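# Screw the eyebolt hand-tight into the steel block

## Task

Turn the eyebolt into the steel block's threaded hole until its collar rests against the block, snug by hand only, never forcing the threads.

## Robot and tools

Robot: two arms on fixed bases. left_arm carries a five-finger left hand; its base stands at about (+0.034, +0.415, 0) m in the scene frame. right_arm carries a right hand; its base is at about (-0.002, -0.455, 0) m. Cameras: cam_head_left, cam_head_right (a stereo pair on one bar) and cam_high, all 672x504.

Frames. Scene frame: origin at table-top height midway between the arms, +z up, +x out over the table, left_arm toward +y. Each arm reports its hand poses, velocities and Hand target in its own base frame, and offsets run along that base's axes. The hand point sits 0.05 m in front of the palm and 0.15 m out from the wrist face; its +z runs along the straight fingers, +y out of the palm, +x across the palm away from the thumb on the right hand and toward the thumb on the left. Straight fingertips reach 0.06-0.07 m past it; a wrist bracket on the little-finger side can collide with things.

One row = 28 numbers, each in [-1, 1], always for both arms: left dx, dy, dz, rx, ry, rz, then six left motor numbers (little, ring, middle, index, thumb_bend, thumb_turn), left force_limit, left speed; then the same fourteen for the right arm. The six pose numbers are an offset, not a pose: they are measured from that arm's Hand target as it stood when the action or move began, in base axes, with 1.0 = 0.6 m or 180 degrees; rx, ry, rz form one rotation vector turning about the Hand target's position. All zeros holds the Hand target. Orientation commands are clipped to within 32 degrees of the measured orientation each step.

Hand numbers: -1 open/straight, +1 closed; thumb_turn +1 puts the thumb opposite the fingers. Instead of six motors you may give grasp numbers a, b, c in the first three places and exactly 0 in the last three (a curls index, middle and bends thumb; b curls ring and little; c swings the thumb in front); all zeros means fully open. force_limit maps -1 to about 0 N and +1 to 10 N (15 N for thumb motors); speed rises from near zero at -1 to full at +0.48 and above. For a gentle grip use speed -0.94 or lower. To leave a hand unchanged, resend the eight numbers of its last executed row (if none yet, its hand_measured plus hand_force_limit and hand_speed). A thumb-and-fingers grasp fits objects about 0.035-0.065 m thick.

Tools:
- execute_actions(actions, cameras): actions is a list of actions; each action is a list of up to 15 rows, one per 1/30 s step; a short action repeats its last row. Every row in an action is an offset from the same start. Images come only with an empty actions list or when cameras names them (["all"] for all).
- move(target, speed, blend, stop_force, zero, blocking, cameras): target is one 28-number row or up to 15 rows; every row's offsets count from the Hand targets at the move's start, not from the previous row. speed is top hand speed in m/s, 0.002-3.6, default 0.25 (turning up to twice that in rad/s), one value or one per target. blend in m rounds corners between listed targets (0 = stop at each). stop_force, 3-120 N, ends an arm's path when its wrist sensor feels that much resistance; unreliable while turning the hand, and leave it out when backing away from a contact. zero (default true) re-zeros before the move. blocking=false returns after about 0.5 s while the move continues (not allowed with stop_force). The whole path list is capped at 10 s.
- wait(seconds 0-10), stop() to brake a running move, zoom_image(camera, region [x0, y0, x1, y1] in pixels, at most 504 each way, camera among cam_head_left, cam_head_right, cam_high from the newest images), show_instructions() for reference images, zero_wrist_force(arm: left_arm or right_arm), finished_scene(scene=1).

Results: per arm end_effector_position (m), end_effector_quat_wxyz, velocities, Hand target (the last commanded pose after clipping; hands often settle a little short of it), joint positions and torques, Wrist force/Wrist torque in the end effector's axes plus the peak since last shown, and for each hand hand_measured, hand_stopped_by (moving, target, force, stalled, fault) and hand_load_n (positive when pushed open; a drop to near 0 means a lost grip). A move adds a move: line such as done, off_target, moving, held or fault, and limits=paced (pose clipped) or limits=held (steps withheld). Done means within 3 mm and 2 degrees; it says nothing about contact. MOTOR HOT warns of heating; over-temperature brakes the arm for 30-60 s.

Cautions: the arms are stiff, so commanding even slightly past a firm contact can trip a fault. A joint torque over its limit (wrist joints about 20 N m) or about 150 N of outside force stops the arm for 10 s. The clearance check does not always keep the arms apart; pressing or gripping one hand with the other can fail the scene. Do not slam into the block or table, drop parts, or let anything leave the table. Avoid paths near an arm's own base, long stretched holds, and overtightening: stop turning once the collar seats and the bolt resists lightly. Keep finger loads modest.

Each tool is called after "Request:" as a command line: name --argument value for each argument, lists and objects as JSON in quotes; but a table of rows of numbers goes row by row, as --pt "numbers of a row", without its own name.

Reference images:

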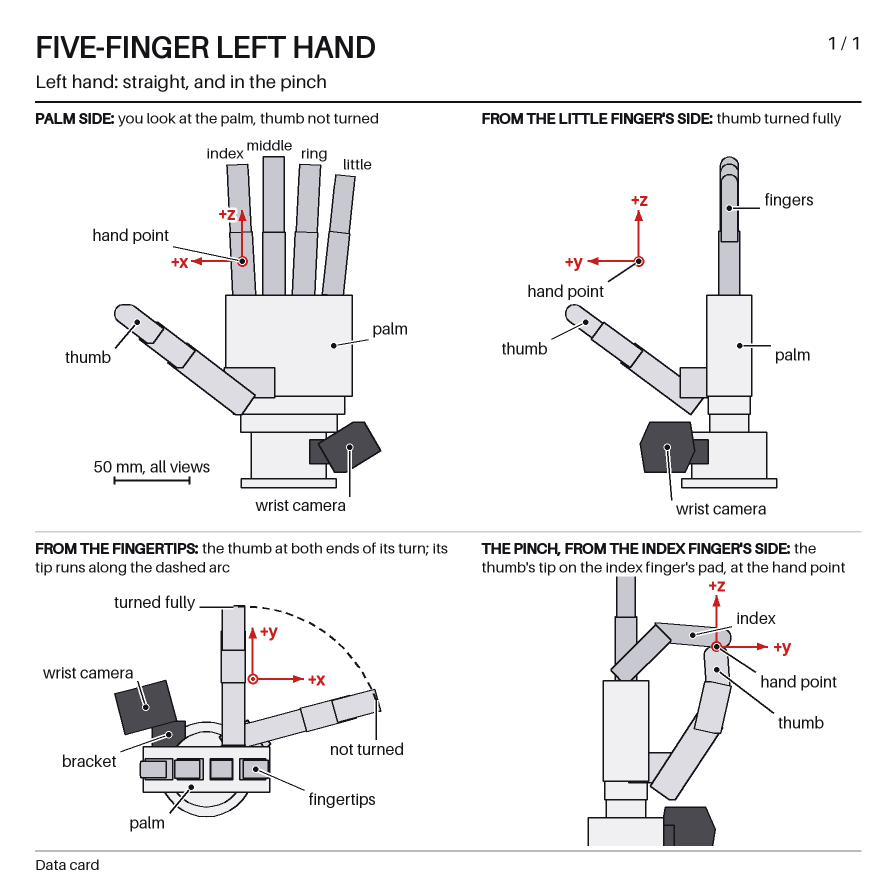

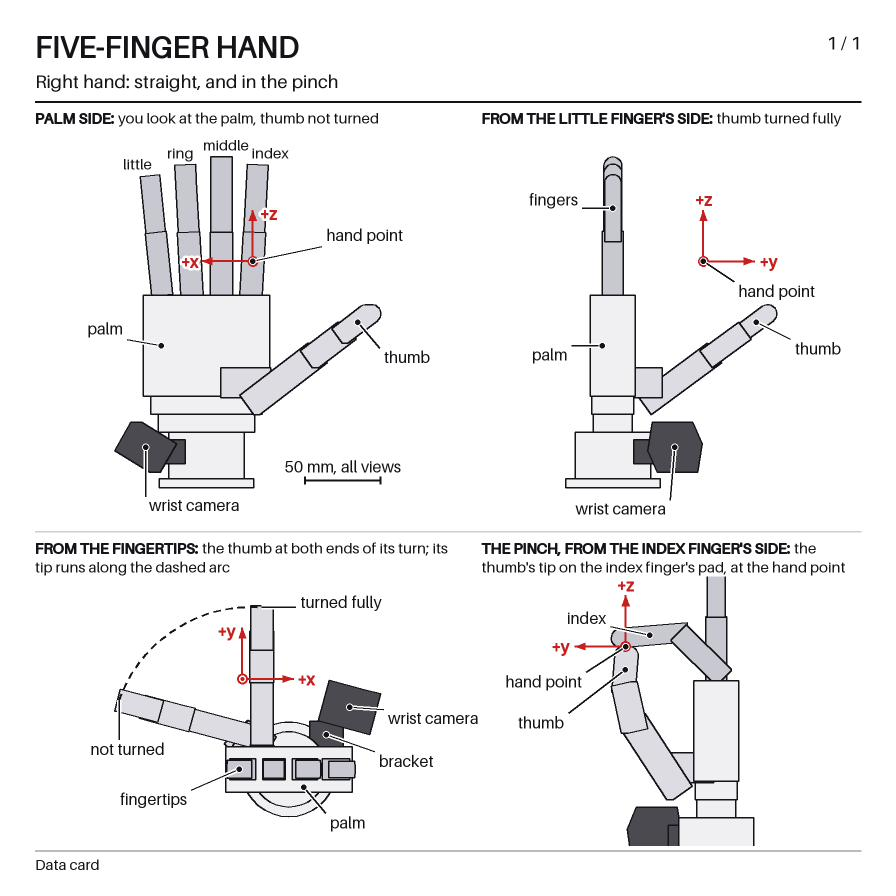

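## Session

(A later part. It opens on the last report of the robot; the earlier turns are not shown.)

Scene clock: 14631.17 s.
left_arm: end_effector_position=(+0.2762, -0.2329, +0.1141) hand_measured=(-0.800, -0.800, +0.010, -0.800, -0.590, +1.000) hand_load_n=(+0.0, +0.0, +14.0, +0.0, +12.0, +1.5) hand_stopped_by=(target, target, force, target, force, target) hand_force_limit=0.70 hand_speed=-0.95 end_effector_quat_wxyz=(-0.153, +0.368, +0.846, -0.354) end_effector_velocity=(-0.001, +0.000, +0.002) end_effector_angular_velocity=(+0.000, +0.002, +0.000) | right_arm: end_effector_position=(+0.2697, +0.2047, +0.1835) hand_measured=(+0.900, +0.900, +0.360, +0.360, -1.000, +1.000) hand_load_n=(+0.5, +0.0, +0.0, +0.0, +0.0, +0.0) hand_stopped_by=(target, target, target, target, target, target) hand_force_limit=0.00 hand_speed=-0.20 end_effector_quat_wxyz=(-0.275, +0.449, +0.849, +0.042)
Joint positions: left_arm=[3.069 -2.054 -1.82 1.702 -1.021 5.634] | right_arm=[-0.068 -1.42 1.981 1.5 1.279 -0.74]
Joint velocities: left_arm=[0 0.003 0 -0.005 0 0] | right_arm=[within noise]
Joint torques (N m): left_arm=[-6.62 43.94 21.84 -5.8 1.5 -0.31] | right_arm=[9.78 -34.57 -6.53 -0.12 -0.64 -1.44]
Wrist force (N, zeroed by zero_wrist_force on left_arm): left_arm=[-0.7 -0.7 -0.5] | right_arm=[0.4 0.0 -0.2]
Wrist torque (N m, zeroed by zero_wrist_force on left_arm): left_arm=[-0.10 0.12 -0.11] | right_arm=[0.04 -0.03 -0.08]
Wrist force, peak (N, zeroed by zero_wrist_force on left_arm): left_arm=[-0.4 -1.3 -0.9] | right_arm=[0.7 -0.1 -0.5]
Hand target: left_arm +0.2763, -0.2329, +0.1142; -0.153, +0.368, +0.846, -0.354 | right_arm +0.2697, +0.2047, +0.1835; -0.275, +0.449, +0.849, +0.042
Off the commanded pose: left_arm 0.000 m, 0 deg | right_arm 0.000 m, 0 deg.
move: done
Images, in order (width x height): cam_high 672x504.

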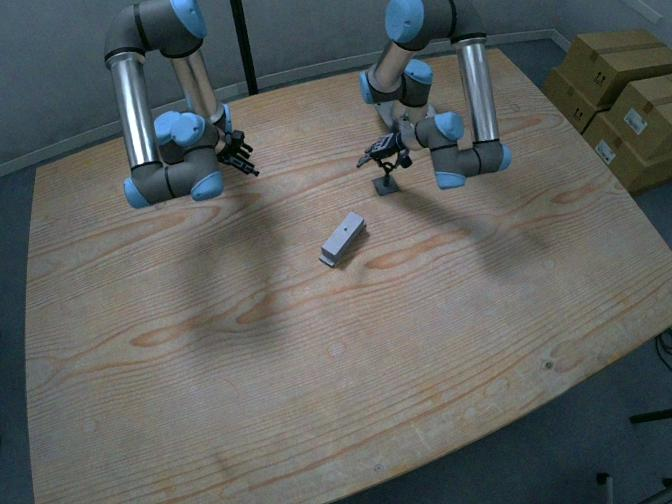

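Request:
move --target '[0,0,-0.045,0,0,0,-0.8,-0.8,0.5,-0.8,0.3,1,0.7,-0.95,0,0,0,0,0,0,0.9,0.9,0.36,0.36,-1,1,0,-0.2]' --speed 0.005 --stop_force 3 --cameras '["cam_high"]'

Request:
zoom_image --camera "cam_high" --region '[379, 165, 397, 183]'

Scene clock: 14654.30 s.
left_arm: end_effector_position=(+0.2763, -0.2329, +0.1063) hand_measured=(-0.800, -0.800, +0.010, -0.800, -0.590, +1.000) hand_load_n=(+0.0, +0.0, +13.0, +0.0, +12.0, +1.5) hand_stopped_by=(target, target, force, target, force, target) hand_force_limit=0.70 hand_speed=-0.95 end_effector_quat_wxyz=(-0.153, +0.368, +0.846, -0.354) | right_arm: end_effector_position=(+0.2697, +0.2047, +0.1835) hand_measured=(+0.900, +0.900, +0.360, +0.360, -1.000, +1.000) hand_load_n=(+0.0, +0.0, +0.0, +0.0, -0.5, +0.0) hand_stopped_by=(target, target, target, target, target, target) hand_force_limit=0.00 hand_speed=-0.20 end_effector_quat_wxyz=(-0.275, +0.449, +0.849, +0.042)
Joint positions: left_arm=[3.069 -2.067 -1.825 1.72 -1.021 5.634] | right_arm=[-0.068 -1.42 1.981 1.5 1.279 -0.74]
Joint torques (N m): left_arm=[-7.25 42.12 21.83 -4.8 1.35 -0.62] | right_arm=[10.34 -34.31 -5.6 0 -0.66 -1.59]
Wrist force (N, zeroed by zero_wrist_force on left_arm): left_arm=[-0.4 -4.3 -2.9] | right_arm=[0.5 0.0 -0.3]
Wrist torque (N m, zeroed by zero_wrist_force on left_arm): left_arm=[-0.29 0.06 -0.04] | right_arm=[0.04 -0.04 -0.08]
Wrist force, peak (N, zeroed by zero_wrist_force on left_arm): left_arm=[-0.4 -7.1 -4.8] | right_arm=[0.9 0.1 -0.1]
Hand target: left_arm +0.2763, -0.2329, +0.1063; -0.153, +0.368, +0.846, -0.354 (not the last commanded pose) | right_arm +0.2697, +0.2047, +0.1835; -0.275, +0.449, +0.849, +0.042
Off the commanded pose: left_arm 0.019 m, 0 deg | right_arm 0.000 m, 0 deg.
move: contact (left_arm)
Images, in order (width x height): cam_high 672x504.

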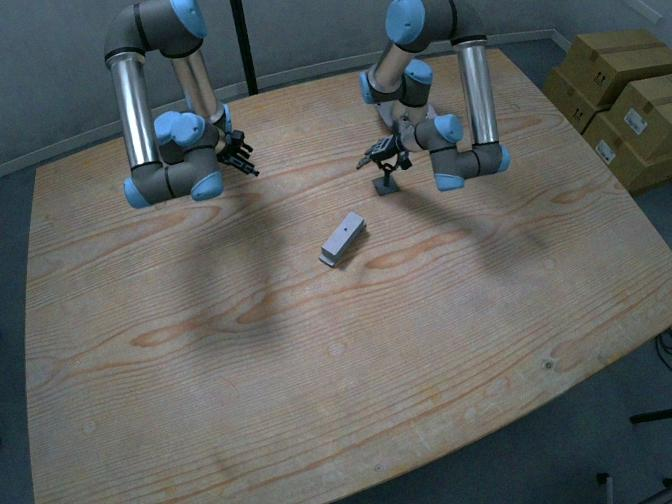

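Scaled by 28.000 from the camera's 672x504 image, which has a finer 960x720 frame.

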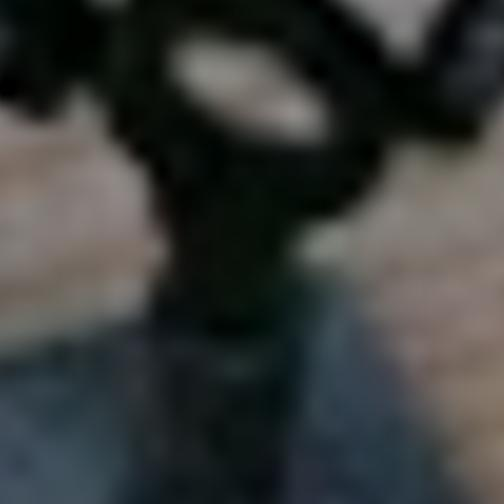

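Request:
move --pt "0 0 0.004 0 0 0 -0.8 -0.8 0.5 -0.8 0.3 1 0.7 -0.95 0 0 0 0 0 0 0.9 0.9 0.36 0.36 -1 1 0 -0.2" --pt "-0.0005 0.0018 0.004 0 0 0 -0.8 -0.8 0.5 -0.8 0.3 1 0.7 -0.95 0 0 0 0 0 0 0.9 0.9 0.36 0.36 -1 1 0 -0.2" --speed 0.02

Request:
move --target '[0,0,-0.035,0,0,0,-0.8,-0.8,0.5,-0.8,0.3,1,0.7,-0.95,0,0,0,0,0,0,0.9,0.9,0.36,0.36,-1,1,0,-0.2]' --speed 0.005 --stop_force 3 --cameras '["cam_high"]'

Request:
zoom_image --camera "cam_high" --region '[379, 165, 397, 183]'

Scene clock: 14672.17 s.
left_arm: end_effector_position=(+0.2760, -0.2318, +0.1087) hand_measured=(-0.800, -0.800, +0.010, -0.800, -0.590, +1.000) hand_load_n=(+0.0, +0.0, +14.0, -0.5, +12.0, +1.5) hand_stopped_by=(target, target, force, target, force, target) hand_force_limit=0.70 hand_speed=-0.95 end_effector_quat_wxyz=(-0.153, +0.368, +0.846, -0.354) | right_arm: end_effector_position=(+0.2697, +0.2047, +0.1835) hand_measured=(+0.900, +0.900, +0.360, +0.360, -1.000, +1.000) hand_load_n=(+0.0, +0.0, +0.0, +0.0, +0.0, +0.0) hand_stopped_by=(target, target, target, target, target, target) hand_force_limit=0.00 hand_speed=-0.20 end_effector_quat_wxyz=(-0.275, +0.449, +0.849, +0.042)
Joint positions: left_arm=[3.071 -2.062 -1.826 1.715 -1.022 5.637] | right_arm=[-0.068 -1.42 1.981 1.5 1.279 -0.74]
Joint torques (N m): left_arm=[-6.85 32.04 12.53 -3.8 1.2 -1.29] | right_arm=[9.95 -34.22 -6.37 -0.18 -0.63 -1.52]
Wrist force (N, zeroed by zero_wrist_force on left_arm): left_arm=[-0.5 -0.8 -0.3] | right_arm=[0.7 -0.1 -0.2]
Wrist torque (N m, zeroed by zero_wrist_force on left_arm): left_arm=[-0.13 0.10 -0.10] | right_arm=[0.02 -0.07 -0.07]
Wrist force, peak (N, zeroed by zero_wrist_force on left_arm): left_arm=[-0.5 -4.7 -3.2] | right_arm=[0.8 -0.2 -0.2]
Hand target: left_arm +0.2760, -0.2318, +0.1087; -0.153, +0.368, +0.846, -0.354 | right_arm +0.2697, +0.2047, +0.1835; -0.275, +0.449, +0.849, +0.042
Off the commanded pose: left_arm 0.000 m, 0 deg | right_arm 0.000 m, 0 deg.
move: done

Scene clock: 14673.77 s.
left_arm: end_effector_position=(+0.2760, -0.2318, +0.1062) hand_measured=(-0.800, -0.800, +0.010, -0.800, -0.590, +1.000) hand_load_n=(+0.0, +0.0, +13.0, +0.0, +12.5, +1.0) hand_stopped_by=(target, target, force, target, force, target) hand_force_limit=0.70 hand_speed=-0.95 end_effector_quat_wxyz=(-0.153, +0.368, +0.846, -0.354) | right_arm: end_effector_position=(+0.2697, +0.2047, +0.1835) hand_measured=(+0.900, +0.900, +0.360, +0.360, -1.000, +1.000) hand_load_n=(+0.0, +0.5, +0.0, +0.0, +0.0, +0.0) hand_stopped_by=(target, target, target, target, target, target) hand_force_limit=0.00 hand_speed=-0.20 end_effector_quat_wxyz=(-0.275, +0.449, +0.849, +0.042)
Joint positions: left_arm=[3.071 -2.066 -1.827 1.72 -1.022 5.637] | right_arm=[-0.068 -1.42 1.981 1.5 1.279 -0.74]
Joint torques (N m): left_arm=[-5 42.3 21.59 -4.9 -1.23 -0.41] | right_arm=[10.41 -34.3 -6.43 -0.12 -0.66 -1.54]
Wrist force (N, zeroed by zero_wrist_force on left_arm): left_arm=[-0.8 -4.0 -3.0] | right_arm=[0.6 0.0 -0.2]
Wrist torque (N m, zeroed by zero_wrist_force on left_arm): left_arm=[-0.27 0.08 -0.05] | right_arm=[0.03 -0.06 -0.07]
Wrist force, peak (N, zeroed by zero_wrist_force on left_arm): left_arm=[-0.6 -7.1 -4.7] | right_arm=[0.8 -0.1 -0.4]
Hand target: left_arm +0.2760, -0.2318, +0.1062; -0.153, +0.368, +0.846, -0.354 (not the last commanded pose) | right_arm +0.2697, +0.2047, +0.1835; -0.275, +0.449, +0.849, +0.042
Off the commanded pose: left_arm 0.019 m, 0 deg | right_arm 0.000 m, 0 deg.
move: contact (left_arm)
Images, in order (width x height): cam_high 672x504.

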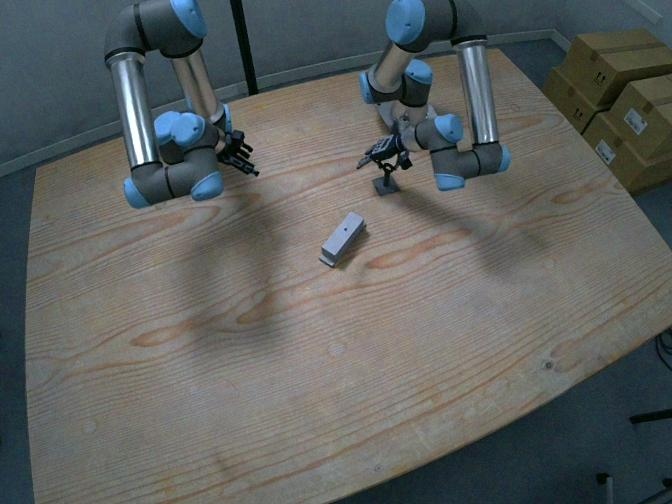

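Scaled by 28.000 from the camera's 672x504 image, which has a finer 960x720 frame.

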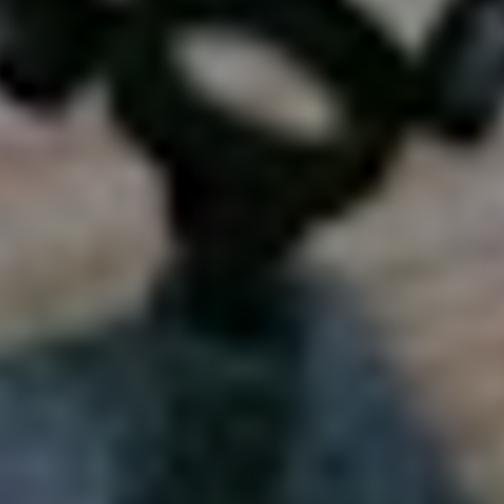

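Request:
move --target '[0,0,0.0235,0,0,0,-0.8,-0.8,0.5,-0.8,0.3,1,0.7,-0.95,0,0,0,0,0,0,0.9,0.9,0.36,0.36,-1,1,0,-0.2]' --speed 0.03 --cameras '["cam_high"]'

Request:
zoom_image --camera "cam_high" --region '[379, 165, 397, 183]'

Request:
zoom_image --camera "cam_high" --region '[371, 155, 401, 185]'

Scene clock: 14684.40 s.
left_arm: end_effector_position=(+0.2761, -0.2318, +0.1205) hand_measured=(-0.800, -0.800, +0.010, -0.800, -0.590, +1.000) hand_load_n=(+0.0, +0.0, +14.0, +0.0, +12.5, +1.5) hand_stopped_by=(target, target, force, target, force, target) hand_force_limit=0.70 hand_speed=-0.95 end_effector_quat_wxyz=(-0.153, +0.368, +0.846, -0.354) end_effector_velocity=(+0.001, +0.000, -0.002) end_effector_angular_velocity=(+0.000, -0.004, +0.002) | right_arm: end_effector_position=(+0.2697, +0.2047, +0.1835) hand_measured=(+0.900, +0.900, +0.360, +0.360, -1.000, +1.000) hand_load_n=(+0.0, +0.0, +0.0, +0.0, +0.0, +0.0) hand_stopped_by=(target, target, target, target, target, target) hand_force_limit=0.00 hand_speed=-0.20 end_effector_quat_wxyz=(-0.275, +0.449, +0.849, +0.042)
Joint positions: left_arm=[3.071 -2.043 -1.817 1.687 -1.022 5.637] | right_arm=[-0.068 -1.42 1.981 1.5 1.279 -0.74]
Joint velocities: left_arm=[0.001 -0.003 0 0.006 0.001 -0.001] | right_arm=[within noise]
Joint torques (N m): left_arm=[4.54 19.65 7.73 0.25 0.23 0.78] | right_arm=[10.24 -34.68 -6.59 -0.23 -0.49 -1.6]
Wrist force (N, zeroed by zero_wrist_force on left_arm): left_arm=[-0.3 -0.3 -0.2] | right_arm=[0.5 -0.1 -0.3]
Wrist torque (N m, zeroed by zero_wrist_force on left_arm): left_arm=[-0.05 0.08 -0.11] | right_arm=[0.02 -0.04 -0.08]
Wrist force, peak (N, zeroed by zero_wrist_force on left_arm): left_arm=[-0.6 -4.3 -3.2] | right_arm=[0.8 0.0 -0.5]
Hand target: left_arm +0.2760, -0.2318, +0.1203; -0.153, +0.368, +0.846, -0.354 | right_arm +0.2697, +0.2047, +0.1835; -0.275, +0.449, +0.849, +0.042
Off the commanded pose: left_arm 0.000 m, 0 deg | right_arm 0.000 m, 0 deg.
move: done
Images, in order (width x height): cam_high 672x504.

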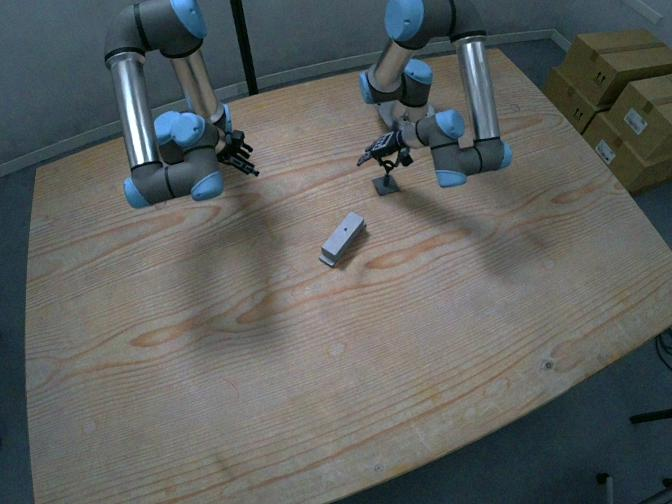

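Scaled by 28.000 from the camera's 672x504 image, which has a finer 960x720 frame.

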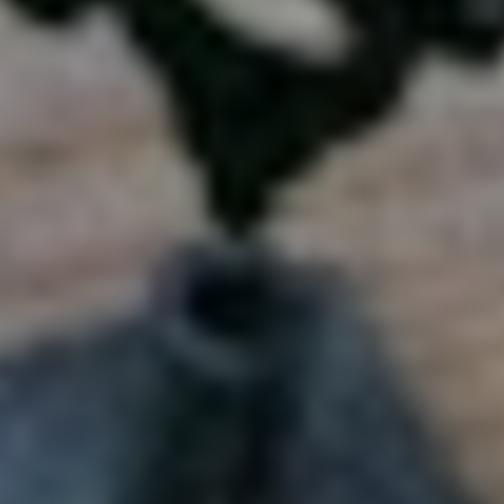

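Scaled by 16.800 from the camera's 672x504 image, which has a finer 960x720 frame.

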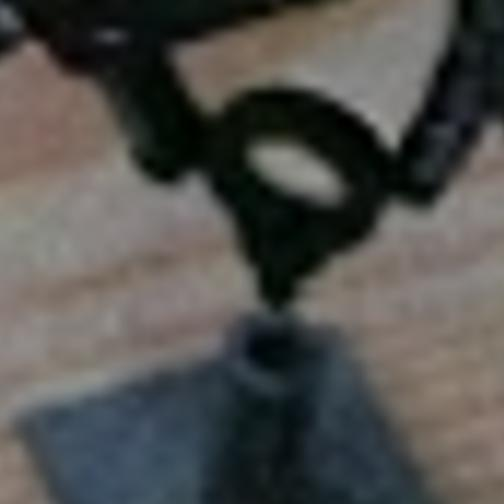

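Request:
move --target '[0,0.0018,-0.012,0,0,0,-0.8,-0.8,0.5,-0.8,0.3,1,0.7,-0.95,0,0,0,0,0,0,0.9,0.9,0.36,0.36,-1,1,0,-0.2]' --speed 0.03

Request:
move --target '[0,0,-0.042,0,0,0,-0.8,-0.8,0.5,-0.8,0.3,1,0.7,-0.95,0,0,0,0,0,0,0.9,0.9,0.36,0.36,-1,1,0,-0.2]' --speed 0.005 --stop_force 3 --cameras '["cam_high"]'

Request:
zoom_image --camera "cam_high" --region '[379, 165, 397, 183]'

Scene clock: 14701.00 s.
left_arm: end_effector_position=(+0.2760, -0.2307, +0.1130) hand_measured=(-0.800, -0.800, +0.010, -0.800, -0.590, +1.000) hand_load_n=(+0.0, +0.0, +14.0, +0.0, +12.0, +1.5) hand_stopped_by=(target, target, force, target, force, target) hand_force_limit=0.70 hand_speed=-0.95 end_effector_quat_wxyz=(-0.153, +0.368, +0.846, -0.354) | right_arm: end_effector_position=(+0.2697, +0.2047, +0.1835) hand_measured=(+0.900, +0.900, +0.360, +0.360, -1.000, +1.000) hand_load_n=(+0.0, +0.0, +0.0, +0.0, +0.0, +0.0) hand_stopped_by=(target, target, target, target, target, target) hand_force_limit=0.00 hand_speed=-0.20 end_effector_quat_wxyz=(-0.275, +0.449, +0.849, +0.042)
Joint positions: left_arm=[3.074 -2.054 -1.825 1.704 -1.024 5.64] | right_arm=[-0.068 -1.42 1.981 1.5 1.279 -0.74]
Joint torques (N m): left_arm=[5.32 38.98 13.48 -4.58 -0.38 1.43] | right_arm=[10.35 -33.87 -6 -0.17 -0.63 -1.4]
Wrist force (N, zeroed by zero_wrist_force on left_arm): left_arm=[-0.5 -0.6 -0.2] | right_arm=[0.6 -0.1 -0.1]
Wrist torque (N m, zeroed by zero_wrist_force on left_arm): left_arm=[-0.10 0.10 -0.11] | right_arm=[0.02 -0.06 -0.07]
Wrist force, peak (N, zeroed by zero_wrist_force on left_arm): left_arm=[-0.7 -0.9 -0.6] | right_arm=[0.7 -0.1 -0.5]
Hand target: left_arm +0.2760, -0.2307, +0.1131; -0.153, +0.368, +0.846, -0.354 | right_arm +0.2697, +0.2047, +0.1835; -0.275, +0.449, +0.849, +0.042
Off the commanded pose: left_arm 0.000 m, 0 deg | right_arm 0.000 m, 0 deg.
move: done

Scene clock: 14703.50 s.
left_arm: end_effector_position=(+0.2760, -0.2308, +0.1062) hand_measured=(-0.800, -0.800, +0.010, -0.800, -0.590, +1.000) hand_load_n=(+0.0, +0.0, +13.0, +0.0, +12.0, +1.5) hand_stopped_by=(target, target, force, target, force, target) hand_force_limit=0.70 hand_speed=-0.95 end_effector_quat_wxyz=(-0.153, +0.368, +0.846, -0.354) | right_arm: end_effector_position=(+0.2697, +0.2047, +0.1835) hand_measured=(+0.900, +0.900, +0.360, +0.360, -1.000, +1.000) hand_load_n=(+0.0, +0.0, +0.0, +0.0, +0.0, +0.0) hand_stopped_by=(target, target, target, target, target, target) hand_force_limit=0.00 hand_speed=-0.20 end_effector_quat_wxyz=(-0.275, +0.449, +0.849, +0.042)
Joint positions: left_arm=[3.074 -2.065 -1.829 1.72 -1.024 5.64] | right_arm=[-0.068 -1.42 1.981 1.5 1.279 -0.74]
Joint torques (N m): left_arm=[-6.39 41.96 22.15 -4.88 -1.1 -0.61] | right_arm=[10.03 -33.97 -6.09 -0.09 -0.78 -1.56]
Wrist force (N, zeroed by zero_wrist_force on left_arm): left_arm=[-0.6 -4.1 -2.9] | right_arm=[0.6 -0.1 -0.2]
Wrist torque (N m, zeroed by zero_wrist_force on left_arm): left_arm=[-0.25 0.04 -0.03] | right_arm=[0.03 -0.05 -0.07]
Wrist force, peak (N, zeroed by zero_wrist_force on left_arm): left_arm=[-0.8 -7.6 -4.6] | right_arm=[0.8 -0.3 -0.3]
Hand target: left_arm +0.2760, -0.2307, +0.1062; -0.153, +0.368, +0.846, -0.354 (not the last commanded pose) | right_arm +0.2697, +0.2047, +0.1835; -0.275, +0.449, +0.849, +0.042
Off the commanded pose: left_arm 0.018 m, 0 deg | right_arm 0.000 m, 0 deg.
move: contact (left_arm)
Images, in order (width x height): cam_high 672x504.

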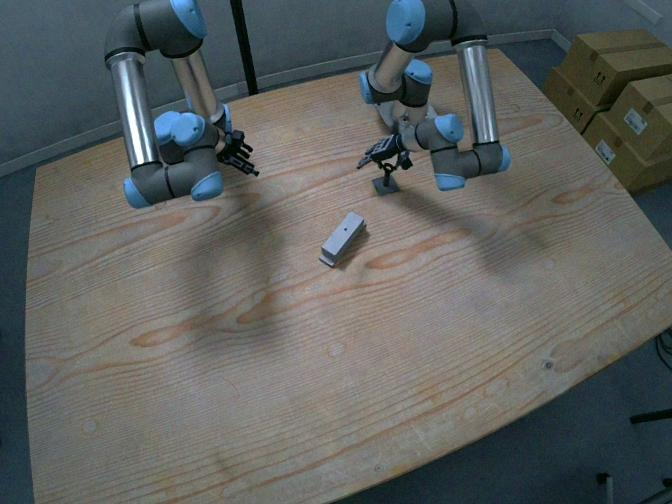

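Scaled by 28.000 from the camera's 672x504 image, which has a finer 960x720 frame.

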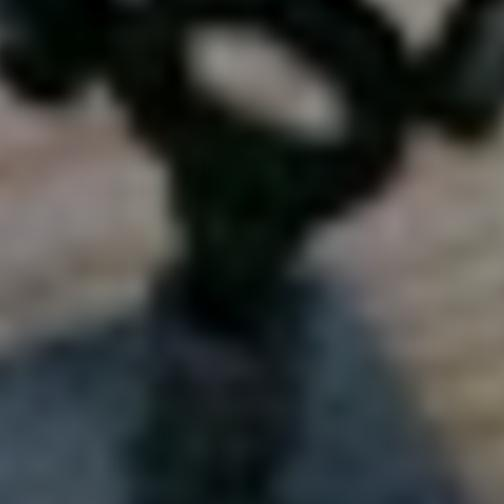

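Request:
move --target '[0,0,0.0235,0,0,0,-0.8,-0.8,0.5,-0.8,0.3,1,0.7,-0.95,0,0,0,0,0,0,0.9,0.9,0.36,0.36,-1,1,0,-0.2]' --speed 0.03 --cameras '["cam_high"]'

Request:
zoom_image --camera "cam_high" --region '[379, 165, 397, 183]'

Request:
zoom_image --camera "cam_high" --region '[371, 155, 401, 185]'

Scene clock: 14736.37 s.
left_arm: end_effector_position=(+0.2761, -0.2307, +0.1205) hand_measured=(-0.800, -0.800, +0.010, -0.800, -0.590, +1.000) hand_load_n=(+0.0, +0.0, +14.0, +0.0, +12.5, +2.0) hand_stopped_by=(target, target, force, target, force, target) hand_force_limit=0.70 hand_speed=-0.95 end_effector_quat_wxyz=(-0.153, +0.368, +0.846, -0.354) end_effector_velocity=(+0.001, +0.000, -0.002) end_effector_angular_velocity=(+0.000, -0.004, -0.001) | right_arm: end_effector_position=(+0.2697, +0.2047, +0.1835) hand_measured=(+0.900, +0.900, +0.360, +0.360, -1.000, +1.000) hand_load_n=(+0.0, +0.0, +0.0, +0.0, +0.0, +0.0) hand_stopped_by=(target, target, target, target, target, target) hand_force_limit=0.00 hand_speed=-0.20 end_effector_quat_wxyz=(-0.275, +0.449, +0.849, +0.042)
Joint positions: left_arm=[3.074 -2.042 -1.819 1.687 -1.024 5.64] | right_arm=[-0.068 -1.42 1.981 1.5 1.279 -0.74]
Joint velocities: left_arm=[0 -0.003 0 0.006 -0.001 0.001] | right_arm=[within noise]
Joint torques (N m): left_arm=[-5.55 20.21 7.98 0.42 0.58 -0.63] | right_arm=[9.83 -34.26 -5.68 -0.16 -0.57 -1.48]
Wrist force (N, zeroed by zero_wrist_force on left_arm): left_arm=[-0.6 -0.6 -0.3] | right_arm=[0.6 0.0 -0.2]
Wrist torque (N m, zeroed by zero_wrist_force on left_arm): left_arm=[-0.09 0.12 -0.12] | right_arm=[0.03 -0.07 -0.07]
Wrist force, peak (N, zeroed by zero_wrist_force on left_arm): left_arm=[-0.8 -4.6 -3.2] | right_arm=[0.8 -0.3 -0.3]
Hand target: left_arm +0.2760, -0.2307, +0.1203; -0.153, +0.368, +0.846, -0.354 | right_arm +0.2697, +0.2047, +0.1835; -0.275, +0.449, +0.849, +0.042
Off the commanded pose: left_arm 0.000 m, 0 deg | right_arm 0.000 m, 0 deg.
move: done
Images, in order (width x height): cam_high 672x504.

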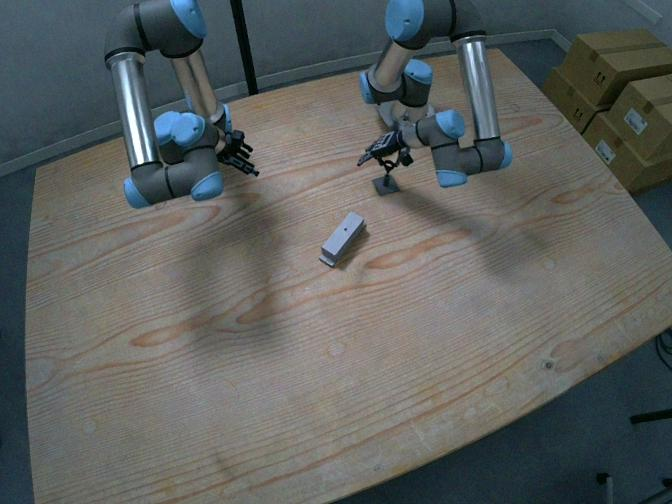

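Scaled by 28.000 from the camera's 672x504 image, which has a finer 960x720 frame.

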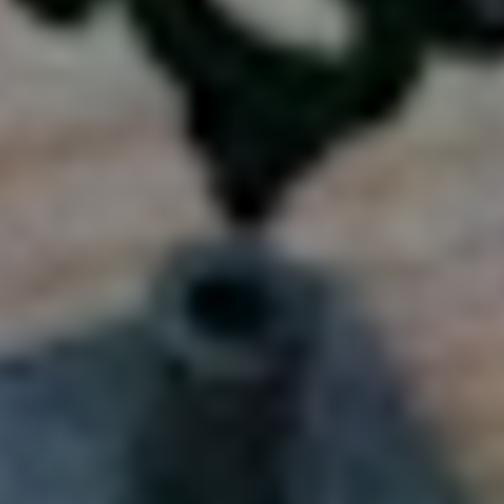

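Scaled by 16.800 from the camera's 672x504 image, which has a finer 960x720 frame.

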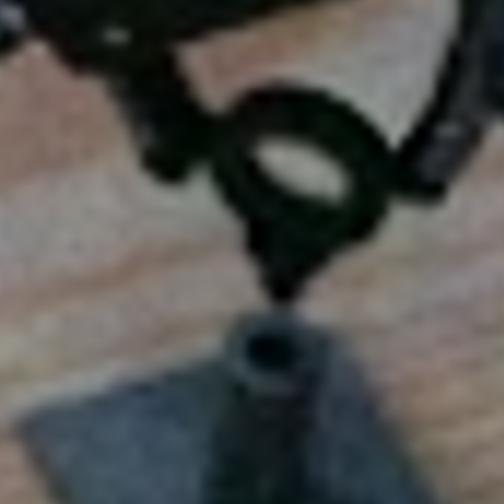

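Request:
move --target '[0.0025,0.0008,-0.0005,0,0,0,-0.8,-0.8,0.5,-0.8,0.3,1,0.7,-0.95,0,0,0,0,0,0,0.9,0.9,0.36,0.36,-1,1,0,-0.2]' --speed 0.03 --cameras '["cam_high"]'

Request:
zoom_image --camera "cam_high" --region '[379, 165, 397, 183]'

Request:
zoom_image --camera "cam_high" --region '[371, 155, 401, 185]'

Scene clock: 14758.43 s.
left_arm: end_effector_position=(+0.2775, -0.2303, +0.1200) hand_measured=(-0.800, -0.800, +0.010, -0.800, -0.590, +1.000) hand_load_n=(+0.0, +0.0, +13.5, +0.0, +12.0, +1.5) hand_stopped_by=(target, target, force, target, force, target) hand_force_limit=0.70 hand_speed=-0.95 end_effector_quat_wxyz=(-0.153, +0.368, +0.846, -0.354) | right_arm: end_effector_position=(+0.2697, +0.2047, +0.1835) hand_measured=(+0.900, +0.900, +0.360, +0.360, -1.000, +1.000) hand_load_n=(+0.0, +0.0, +0.0, +0.0, +0.0, +0.0) hand_stopped_by=(target, target, target, target, target, target) hand_force_limit=0.00 hand_speed=-0.20 end_effector_quat_wxyz=(-0.275, +0.449, +0.849, +0.042)
Joint positions: left_arm=[3.075 -2.045 -1.816 1.686 -1.025 5.641] | right_arm=[-0.068 -1.42 1.981 1.5 1.279 -0.74]
Joint torques (N m): left_arm=[8.86 24.24 21.09 -5.29 -0.73 1.91] | right_arm=[9.84 -33.36 -5.64 -0.12 -0.67 -1.45]
Wrist force (N, zeroed by zero_wrist_force on left_arm): left_arm=[-0.5 -0.6 -0.3] | right_arm=[0.7 -0.1 -0.2]
Wrist torque (N m, zeroed by zero_wrist_force on left_arm): left_arm=[-0.08 0.10 -0.12] | right_arm=[0.02 -0.07 -0.07]
Wrist force, peak (N, zeroed by zero_wrist_force on left_arm): left_arm=[-0.4 -1.1 -0.4] | right_arm=[0.9 -0.2 -0.2]
Hand target: left_arm +0.2775, -0.2303, +0.1200; -0.153, +0.368, +0.846, -0.354 | right_arm +0.2697, +0.2047, +0.1835; -0.275, +0.449, +0.849, +0.042
Off the commanded pose: left_arm 0.000 m, 0 deg | right_arm 0.000 m, 0 deg.
move: done
Images, in order (width x height): cam_high 672x504.

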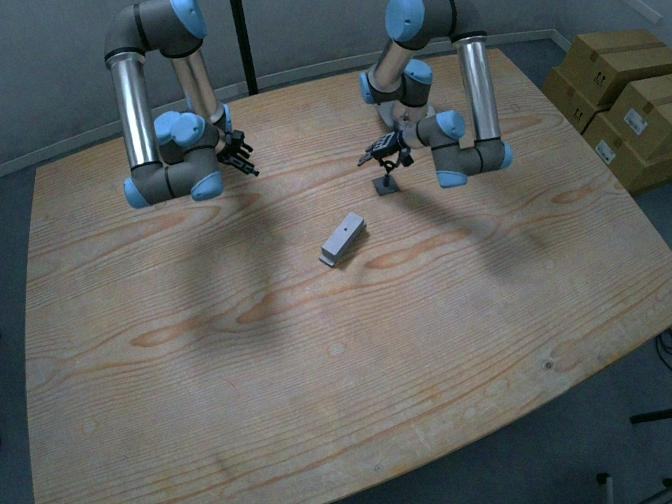

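Scaled by 28.000 from the camera's 672x504 image, which has a finer 960x720 frame.

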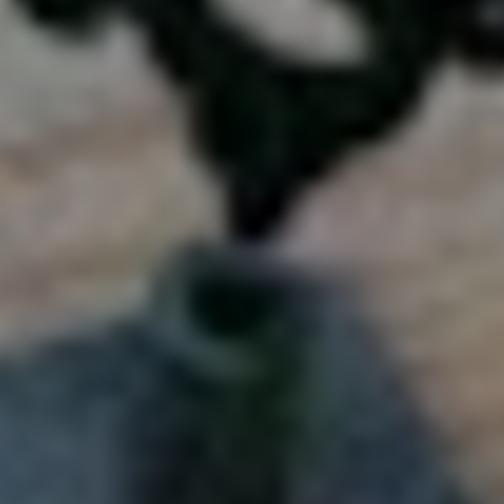

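Scaled by 16.800 from the camera's 672x504 image, which has a finer 960x720 frame.

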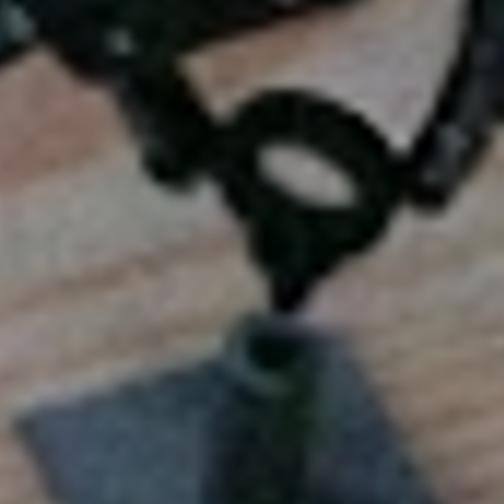

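Request:
move --target '[0,0,-0.052,0,0,0,-0.8,-0.8,0.5,-0.8,0.3,1,0.7,-0.95,0,0,0,0,0,0,0.9,0.9,0.36,0.36,-1,1,0,-0.2]' --speed 0.006 --stop_force 3 --cameras '["cam_high"]'

Request:
zoom_image --camera "cam_high" --region '[379, 165, 397, 183]'

Scene clock: 14771.63 s.
left_arm: end_effector_position=(+0.2775, -0.2303, +0.0912) hand_measured=(-0.800, -0.800, +0.010, -0.800, -0.590, +1.000) hand_load_n=(+0.0, +0.0, +13.5, +0.0, +12.0, +0.0) hand_stopped_by=(target, target, force, target, force, target) hand_force_limit=0.70 hand_speed=-0.95 end_effector_quat_wxyz=(-0.153, +0.368, +0.846, -0.354) | right_arm: end_effector_position=(+0.2697, +0.2047, +0.1835) hand_measured=(+0.900, +0.900, +0.360, +0.360, -1.000, +1.000) hand_load_n=(+0.0, +0.0, +0.0, +0.0, +0.0, +0.0) hand_stopped_by=(target, target, target, target, target, target) hand_force_limit=0.00 hand_speed=-0.20 end_effector_quat_wxyz=(-0.275, +0.449, +0.849, +0.042)
Joint positions: left_arm=[3.075 -2.093 -1.835 1.752 -1.025 5.641] | right_arm=[-0.068 -1.42 1.981 1.5 1.279 -0.74]
Joint torques (N m): left_arm=[-4.86 42.62 20.02 -5.48 -1.01 0.29] | right_arm=[9.7 -34.43 -6.15 -0.12 -0.74 -1.38]
Wrist force (N, zeroed by zero_wrist_force on left_arm): left_arm=[-1.8 -3.3 -1.3] | right_arm=[0.5 0.0 -0.1]
Wrist torque (N m, zeroed by zero_wrist_force on left_arm): left_arm=[-0.21 0.07 -0.03] | right_arm=[0.02 -0.04 -0.08]
Wrist force, peak (N, zeroed by zero_wrist_force on left_arm): left_arm=[-2.5 -6.2 -3.1] | right_arm=[0.9 -0.1 -0.3]
Hand target: left_arm +0.2775, -0.2303, +0.0912; -0.153, +0.368, +0.846, -0.354 (not the last commanded pose) | right_arm +0.2697, +0.2047, +0.1835; -0.275, +0.449, +0.849, +0.042
Off the commanded pose: left_arm 0.002 m, 0 deg | right_arm 0.000 m, 0 deg.
move: contact (left_arm)
Images, in order (width x height): cam_high 672x504.

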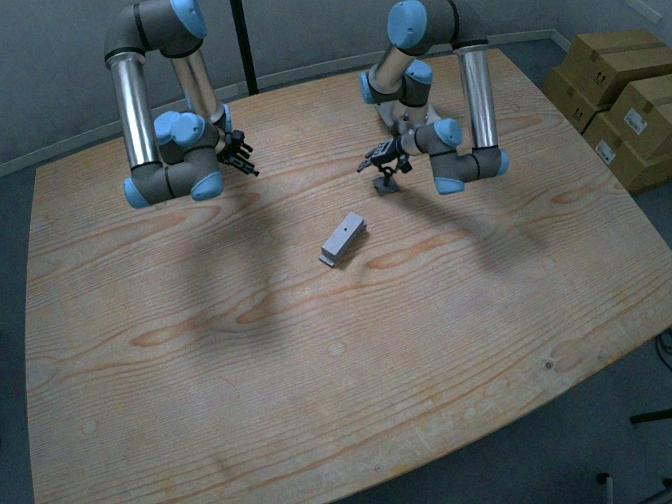

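Scaled by 28.000 from the camera's 672x504 image, which has a finer 960x720 frame.

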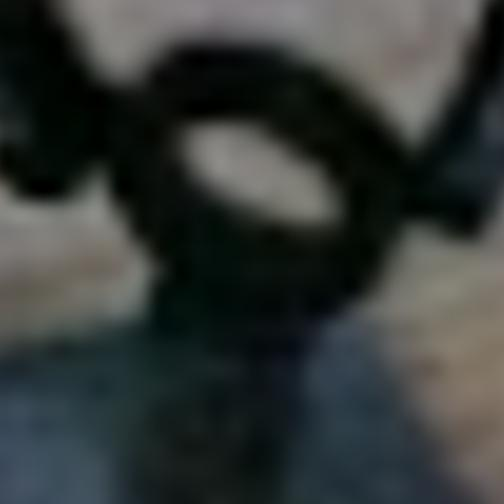

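Request:
move --target '[0,0,0,0,0,0,-0.8,-0.8,0.5,-0.8,-1,1,0.25,-0.93,0,0,0,0,0,0,0.9,0.9,0.36,0.36,-1,1,0,-0.2]' --speed 0.01

Request:
move --target '[0,0,0,0,0,0,-0.8,-0.8,-0.25,-0.8,-1,1,0.25,-0.7,0,0,0,0,0,0,0.9,0.9,0.36,0.36,-1,1,0,-0.2]' --speed 0.01 --cameras '["cam_high"]'

Request:
zoom_image --camera "cam_high" --region '[371, 155, 401, 185]'

Scene clock: 14788.53 s.
left_arm: end_effector_position=(+0.2775, -0.2303, +0.0912) hand_measured=(-0.800, -0.800, +0.012, -0.800, -1.000, +1.000) hand_load_n=(+0.0, -0.5, +0.5, +0.0, +0.0, +0.0) hand_stopped_by=(target, target, force, target, target, target) hand_force_limit=0.25 hand_speed=-0.93 end_effector_quat_wxyz=(-0.153, +0.368, +0.846, -0.354) | right_arm: end_effector_position=(+0.2697, +0.2047, +0.1835) hand_measured=(+0.900, +0.900, +0.360, +0.360, -1.000, +1.000) hand_load_n=(+0.0, +0.0, +0.0, +0.0, +0.0, +0.0) hand_stopped_by=(target, target, target, target, target, target) hand_force_limit=0.00 hand_speed=-0.20 end_effector_quat_wxyz=(-0.275, +0.449, +0.849, +0.042)
Joint positions: left_arm=[3.075 -2.093 -1.835 1.752 -1.025 5.641] | right_arm=[-0.068 -1.42 1.981 1.5 1.279 -0.74]
Joint torques (N m): left_arm=[5.9 37.65 19.94 0.48 1.65 2.12] | right_arm=[9.92 -34.64 -6.23 -0.09 -0.69 -1.54]
Wrist force (N, zeroed by zero_wrist_force on left_arm): left_arm=[-0.6 -1.7 -0.4] | right_arm=[0.6 -0.2 -0.2]
Wrist torque (N m, zeroed by zero_wrist_force on left_arm): left_arm=[-0.15 0.10 -0.09] | right_arm=[0.00 -0.06 -0.07]
Wrist force, peak (N, zeroed by zero_wrist_force on left_arm): left_arm=[-1.5 -6.7 -0.7] | right_arm=[0.8 0.0 -0.5]
Hand target: left_arm +0.2775, -0.2303, +0.0912; -0.153, +0.368, +0.846, -0.354 | right_arm +0.2697, +0.2047, +0.1835; -0.275, +0.449, +0.849, +0.042
Off the commanded pose: left_arm 0.000 m, 0 deg | right_arm 0.000 m, 0 deg.
move: done

Scene clock: 14789.13 s.
left_arm: end_effector_position=(+0.2775, -0.2303, +0.0912) hand_measured=(-0.800, -0.800, -0.250, -0.800, -1.000, +1.000) hand_load_n=(+0.0, +0.0, +0.0, +0.0, +0.0, +0.0) hand_stopped_by=(target, target, target, target, target, target) hand_force_limit=0.25 hand_speed=-0.70 end_effector_quat_wxyz=(-0.153, +0.368, +0.846, -0.354) | right_arm: end_effector_position=(+0.2697, +0.2047, +0.1835) hand_measured=(+0.900, +0.900, +0.360, +0.360, -1.000, +1.000) hand_load_n=(+0.0, +0.5, +0.0, +0.0, +0.0, +0.0) hand_stopped_by=(target, target, target, target, target, target) hand_force_limit=0.00 hand_speed=-0.20 end_effector_quat_wxyz=(-0.275, +0.449, +0.849, +0.042)
Joint positions: left_arm=[3.075 -2.093 -1.835 1.752 -1.025 5.641] | right_arm=[-0.068 -1.42 1.981 1.5 1.279 -0.74]
Joint torques (N m): left_arm=[5.78 36.91 19.17 0.14 1.8 2.06] | right_arm=[10.04 -34.36 -6.11 -0.26 -0.57 -1.54]
Wrist force (N, zeroed by zero_wrist_force on left_arm): left_arm=[-0.5 -1.5 -0.7] | right_arm=[0.6 0.1 -0.3]
Wrist torque (N m, zeroed by zero_wrist_force on left_arm): left_arm=[-0.17 0.09 -0.10] | right_arm=[0.05 -0.06 -0.07]
Wrist force, peak (N, zeroed by zero_wrist_force on left_arm): left_arm=[-0.7 -1.8 -0.5] | right_arm=[0.8 -0.2 -0.4]
Hand target: left_arm +0.2775, -0.2303, +0.0912; -0.153, +0.368, +0.846, -0.354 | right_arm +0.2697, +0.2047, +0.1835; -0.275, +0.449, +0.849, +0.042
Off the commanded pose: left_arm 0.000 m, 0 deg | right_arm 0.000 m, 0 deg.
move: done
Images, in order (width x height): cam_high 672x504.

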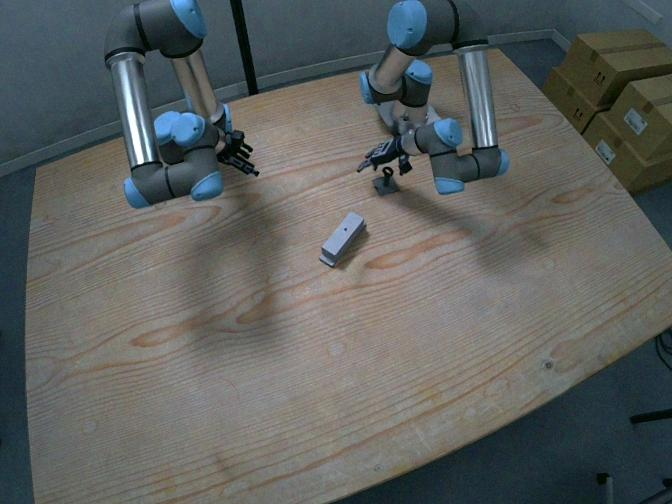

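Scaled by 16.800 from the camera's 672x504 image, which has a finer 960x720 frame.

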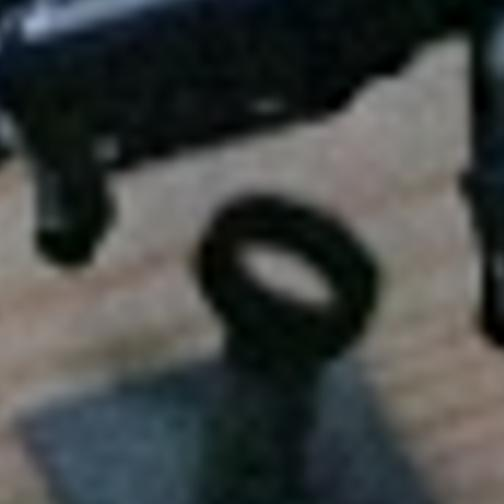

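Request:
move --pt "0 0 0.1833 0 0 0 -0.8 -0.8 -0.25 -0.8 -1 1 0.25 -0.7 0 0 0 0 0 0 0.9 0.9 0.36 0.36 -1 1 0 -0.2" --pt "0.0283 -0.0427 0.1833 0 0 0.5 -0.8 -0.8 -0.25 -0.8 -1 1 0.25 -0.7 0 0 0 0 0 0 0.9 0.9 0.36 0.36 -1 1 0 -0.2" --speed '[0.1,0.25]' --cameras '["cam_high"]'

Request:
zoom_image --camera "cam_high" --region '[371, 155, 401, 185]'

Request:
move --target '[0.0432,0.0288,0,0,0,0.5,-0.8,-0.8,-0.25,-0.8,-1,1,0.25,-0.7,0,0,0,0,0,0,0.9,0.9,0.36,0.36,-1,1,0,-0.2]' --speed 0.25 --cameras '["cam_high"]'

Request:
zoom_image --camera "cam_high" --region '[371, 155, 401, 185]'

Scene clock: 14819.73 s.
left_arm: end_effector_position=(+0.2944, -0.2559, +0.2012) hand_measured=(-0.800, -0.800, -0.250, -0.800, -1.000, +1.000) hand_load_n=(+0.0, +0.0, +0.0, +0.0, +0.0, +0.0) hand_stopped_by=(target, target, target, target, target, target) hand_force_limit=0.25 hand_speed=-0.70 end_effector_quat_wxyz=(+0.142, -0.338, +0.859, -0.358) | right_arm: end_effector_position=(+0.2697, +0.2047, +0.1835) hand_measured=(+0.900, +0.900, +0.360, +0.360, -1.000, +1.000) hand_load_n=(+0.0, +0.5, +0.0, +0.0, +0.0, +0.0) hand_stopped_by=(target, target, target, target, target, target) hand_force_limit=0.00 hand_speed=-0.20 end_effector_quat_wxyz=(-0.275, +0.449, +0.849, +0.042)
Joint positions: left_arm=[3.13 -1.404 -2.007 2.451 -1.032 3.777] | right_arm=[-0.068 -1.42 1.981 1.5 1.279 -0.74]
Joint torques (N m): left_arm=[4.52 10.55 33.04 -1.77 -0.81 -1.32] | right_arm=[10.59 -34.35 -5.97 -0.23 -0.66 -1.4]
Wrist force (N, zeroed by zero_wrist_force on left_arm): left_arm=[-0.5 -1.2 -0.7] | right_arm=[0.5 0.0 -0.4]
Wrist torque (N m, zeroed by zero_wrist_force on left_arm): left_arm=[-0.13 0.10 -0.03] | right_arm=[0.04 -0.04 -0.08]
Wrist force, peak (N, zeroed by zero_wrist_force on left_arm): left_arm=[-0.3 -2.1 -1.6] | right_arm=[0.8 -0.1 -0.5]
Hand target: left_arm +0.2945, -0.2559, +0.2012; +0.142, -0.338, +0.859, -0.358 | right_arm +0.2697, +0.2047, +0.1835; -0.275, +0.449, +0.849, +0.042
Off the commanded pose: left_arm 0.000 m, 0 deg | right_arm 0.000 m, 0 deg.
move: done
Images, in order (width x height): cam_high 672x504.

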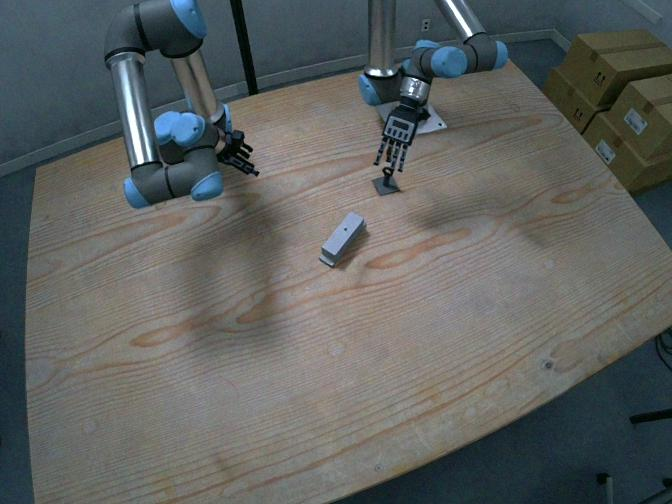

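Scaled by 16.800 from the camera's 672x504 image, which has a finer 960x720 frame.

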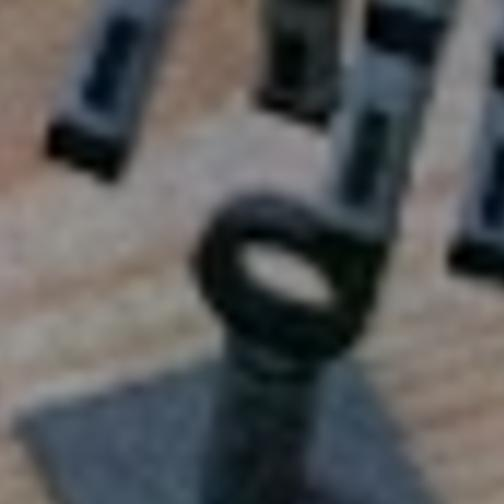

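Scene clock: 14823.40 s.
left_arm: end_effector_position=(+0.3204, -0.2387, +0.2012) hand_measured=(-0.800, -0.800, -0.250, -0.800, -1.000, +1.000) hand_load_n=(+0.0, +0.0, +0.0, +0.0, +0.0, +0.0) hand_stopped_by=(target, target, target, target, target, target) hand_force_limit=0.25 hand_speed=-0.70 end_effector_quat_wxyz=(-0.354, +0.846, -0.368, +0.153) | right_arm: end_effector_position=(+0.2697, +0.2047, +0.1835) hand_measured=(+0.900, +0.900, +0.360, +0.360, -1.000, +1.000) hand_load_n=(+0.5, +0.0, +0.0, +0.0, +0.0, +0.0) hand_stopped_by=(target, target, target, target, target, target) hand_force_limit=0.00 hand_speed=-0.20 end_effector_quat_wxyz=(-0.275, +0.449, +0.849, +0.042)
Joint positions: left_arm=[2.517 -1.749 -1.762 2.133 -2.343 1.845] | right_arm=[-0.068 -1.42 1.981 1.5 1.279 -0.74]
Joint torques (N m): left_arm=[9.27 25.74 6.03 -2.49 0.26 -1.07] | right_arm=[9.9 -33.86 -6.31 -0.2 -0.61 -1.58]
Wrist force (N, zeroed by zero_wrist_force on left_arm): left_arm=[-0.2 -1.2 -0.4] | right_arm=[0.5 -0.1 -0.2]
Wrist torque (N m, zeroed by zero_wrist_force on left_arm): left_arm=[-0.14 0.04 0.00] | right_arm=[0.02 -0.04 -0.08]
Wrist force, peak (N, zeroed by zero_wrist_force on left_arm): left_arm=[-1.3 -1.2 -1.3] | right_arm=[0.9 -0.2 -0.3]
Hand target: left_arm +0.3204, -0.2386, +0.2012; -0.354, +0.846, -0.368, +0.153 | right_arm +0.2697, +0.2047, +0.1835; -0.275, +0.449, +0.849, +0.042
Off the commanded pose: left_arm 0.000 m, 0 deg | right_arm 0.000 m, 0 deg.
move: done
Images, in order (width x height): cam_high 672x504.

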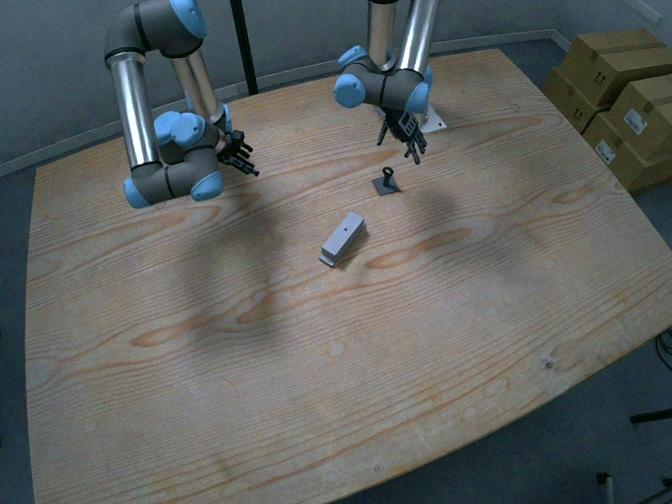

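Scaled by 16.800 from the camera's 672x504 image, which has a finer 960x720 frame.

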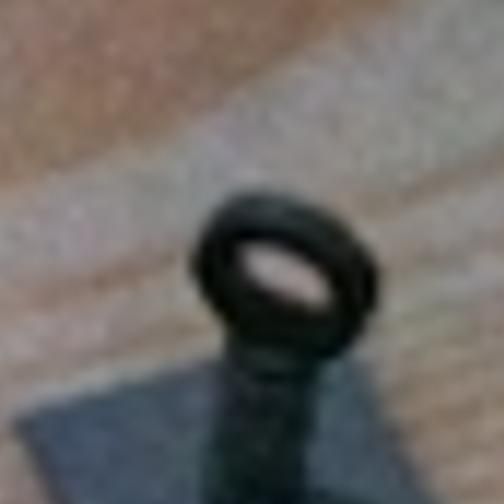

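Request:
move --target '[0,0,-0.13,0,0,0,-0.8,-0.8,-0.25,-0.8,-1,1,0.25,-0.7,0,0,0,0,0,0,0.9,0.9,0.36,0.36,-1,1,0,-0.2]' --speed 0.15 --cameras '["cam_high"]'

Request:
zoom_image --camera "cam_high" --region '[366, 150, 406, 190]'

Scene clock: 14835.37 s.
left_arm: end_effector_position=(+0.3203, -0.2386, +0.1233) hand_measured=(-0.800, -0.800, -0.250, -0.800, -1.000, +1.000) hand_load_n=(+0.0, -0.5, +0.0, -0.5, +0.0, +0.0) hand_stopped_by=(target, target, target, target, target, target) hand_force_limit=0.25 hand_speed=-0.70 end_effector_quat_wxyz=(-0.354, +0.846, -0.368, +0.153) | right_arm: end_effector_position=(+0.2697, +0.2047, +0.1835) hand_measured=(+0.900, +0.900, +0.360, +0.360, -1.000, +1.000) hand_load_n=(+0.0, +0.0, +0.5, +0.0, -0.5, +0.5) hand_stopped_by=(target, target, target, target, target, target) hand_force_limit=0.00 hand_speed=-0.20 end_effector_quat_wxyz=(-0.275, +0.449, +0.849, +0.042)
Joint positions: left_arm=[2.517 -1.835 -1.877 2.333 -2.343 1.845] | right_arm=[-0.068 -1.42 1.981 1.5 1.279 -0.74]
Joint torques (N m): left_arm=[8.67 25.03 21.03 -0.71 -0.78 -0.12] | right_arm=[10.19 -33.87 -5.8 -0.2 -0.71 -1.62]
Wrist force (N, zeroed by zero_wrist_force on left_arm): left_arm=[-0.3 -0.9 -0.3] | right_arm=[0.3 -0.1 -0.2]
Wrist torque (N m, zeroed by zero_wrist_force on left_arm): left_arm=[-0.11 0.06 0.00] | right_arm=[0.02 -0.02 -0.09]
Wrist force, peak (N, zeroed by zero_wrist_force on left_arm): left_arm=[-0.2 -2.4 -1.4] | right_arm=[0.8 -0.2 -0.3]
Hand target: left_arm +0.3204, -0.2386, +0.1232; -0.354, +0.846, -0.368, +0.153 | right_arm +0.2697, +0.2047, +0.1835; -0.275, +0.449, +0.849, +0.042
Off the commanded pose: left_arm 0.000 m, 0 deg | right_arm 0.000 m, 0 deg.
move: done
Images, in order (width x height): cam_high 672x504.

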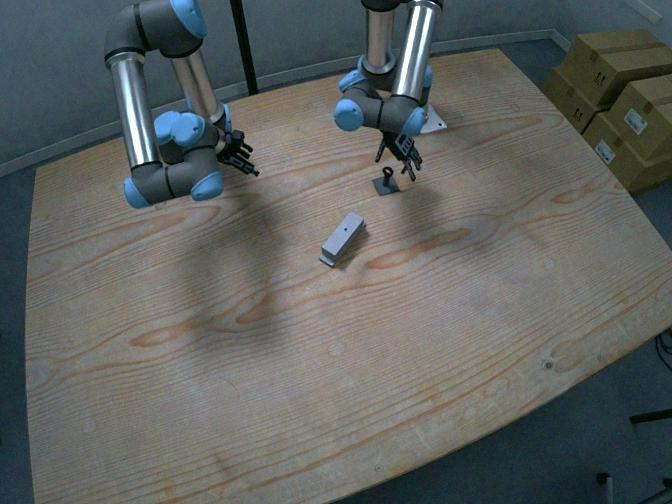

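Scaled by 12.600 from the camera's 672x504 image, which has a finer 960x720 frame.

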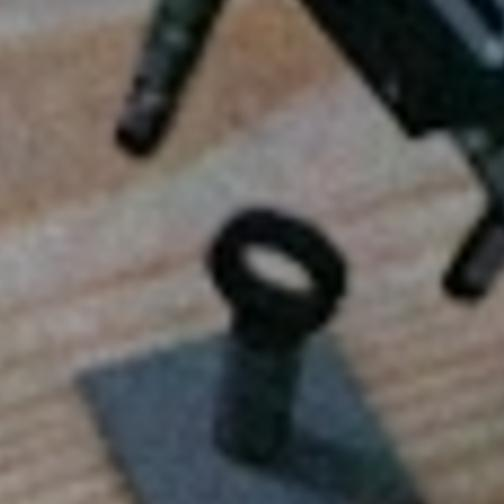

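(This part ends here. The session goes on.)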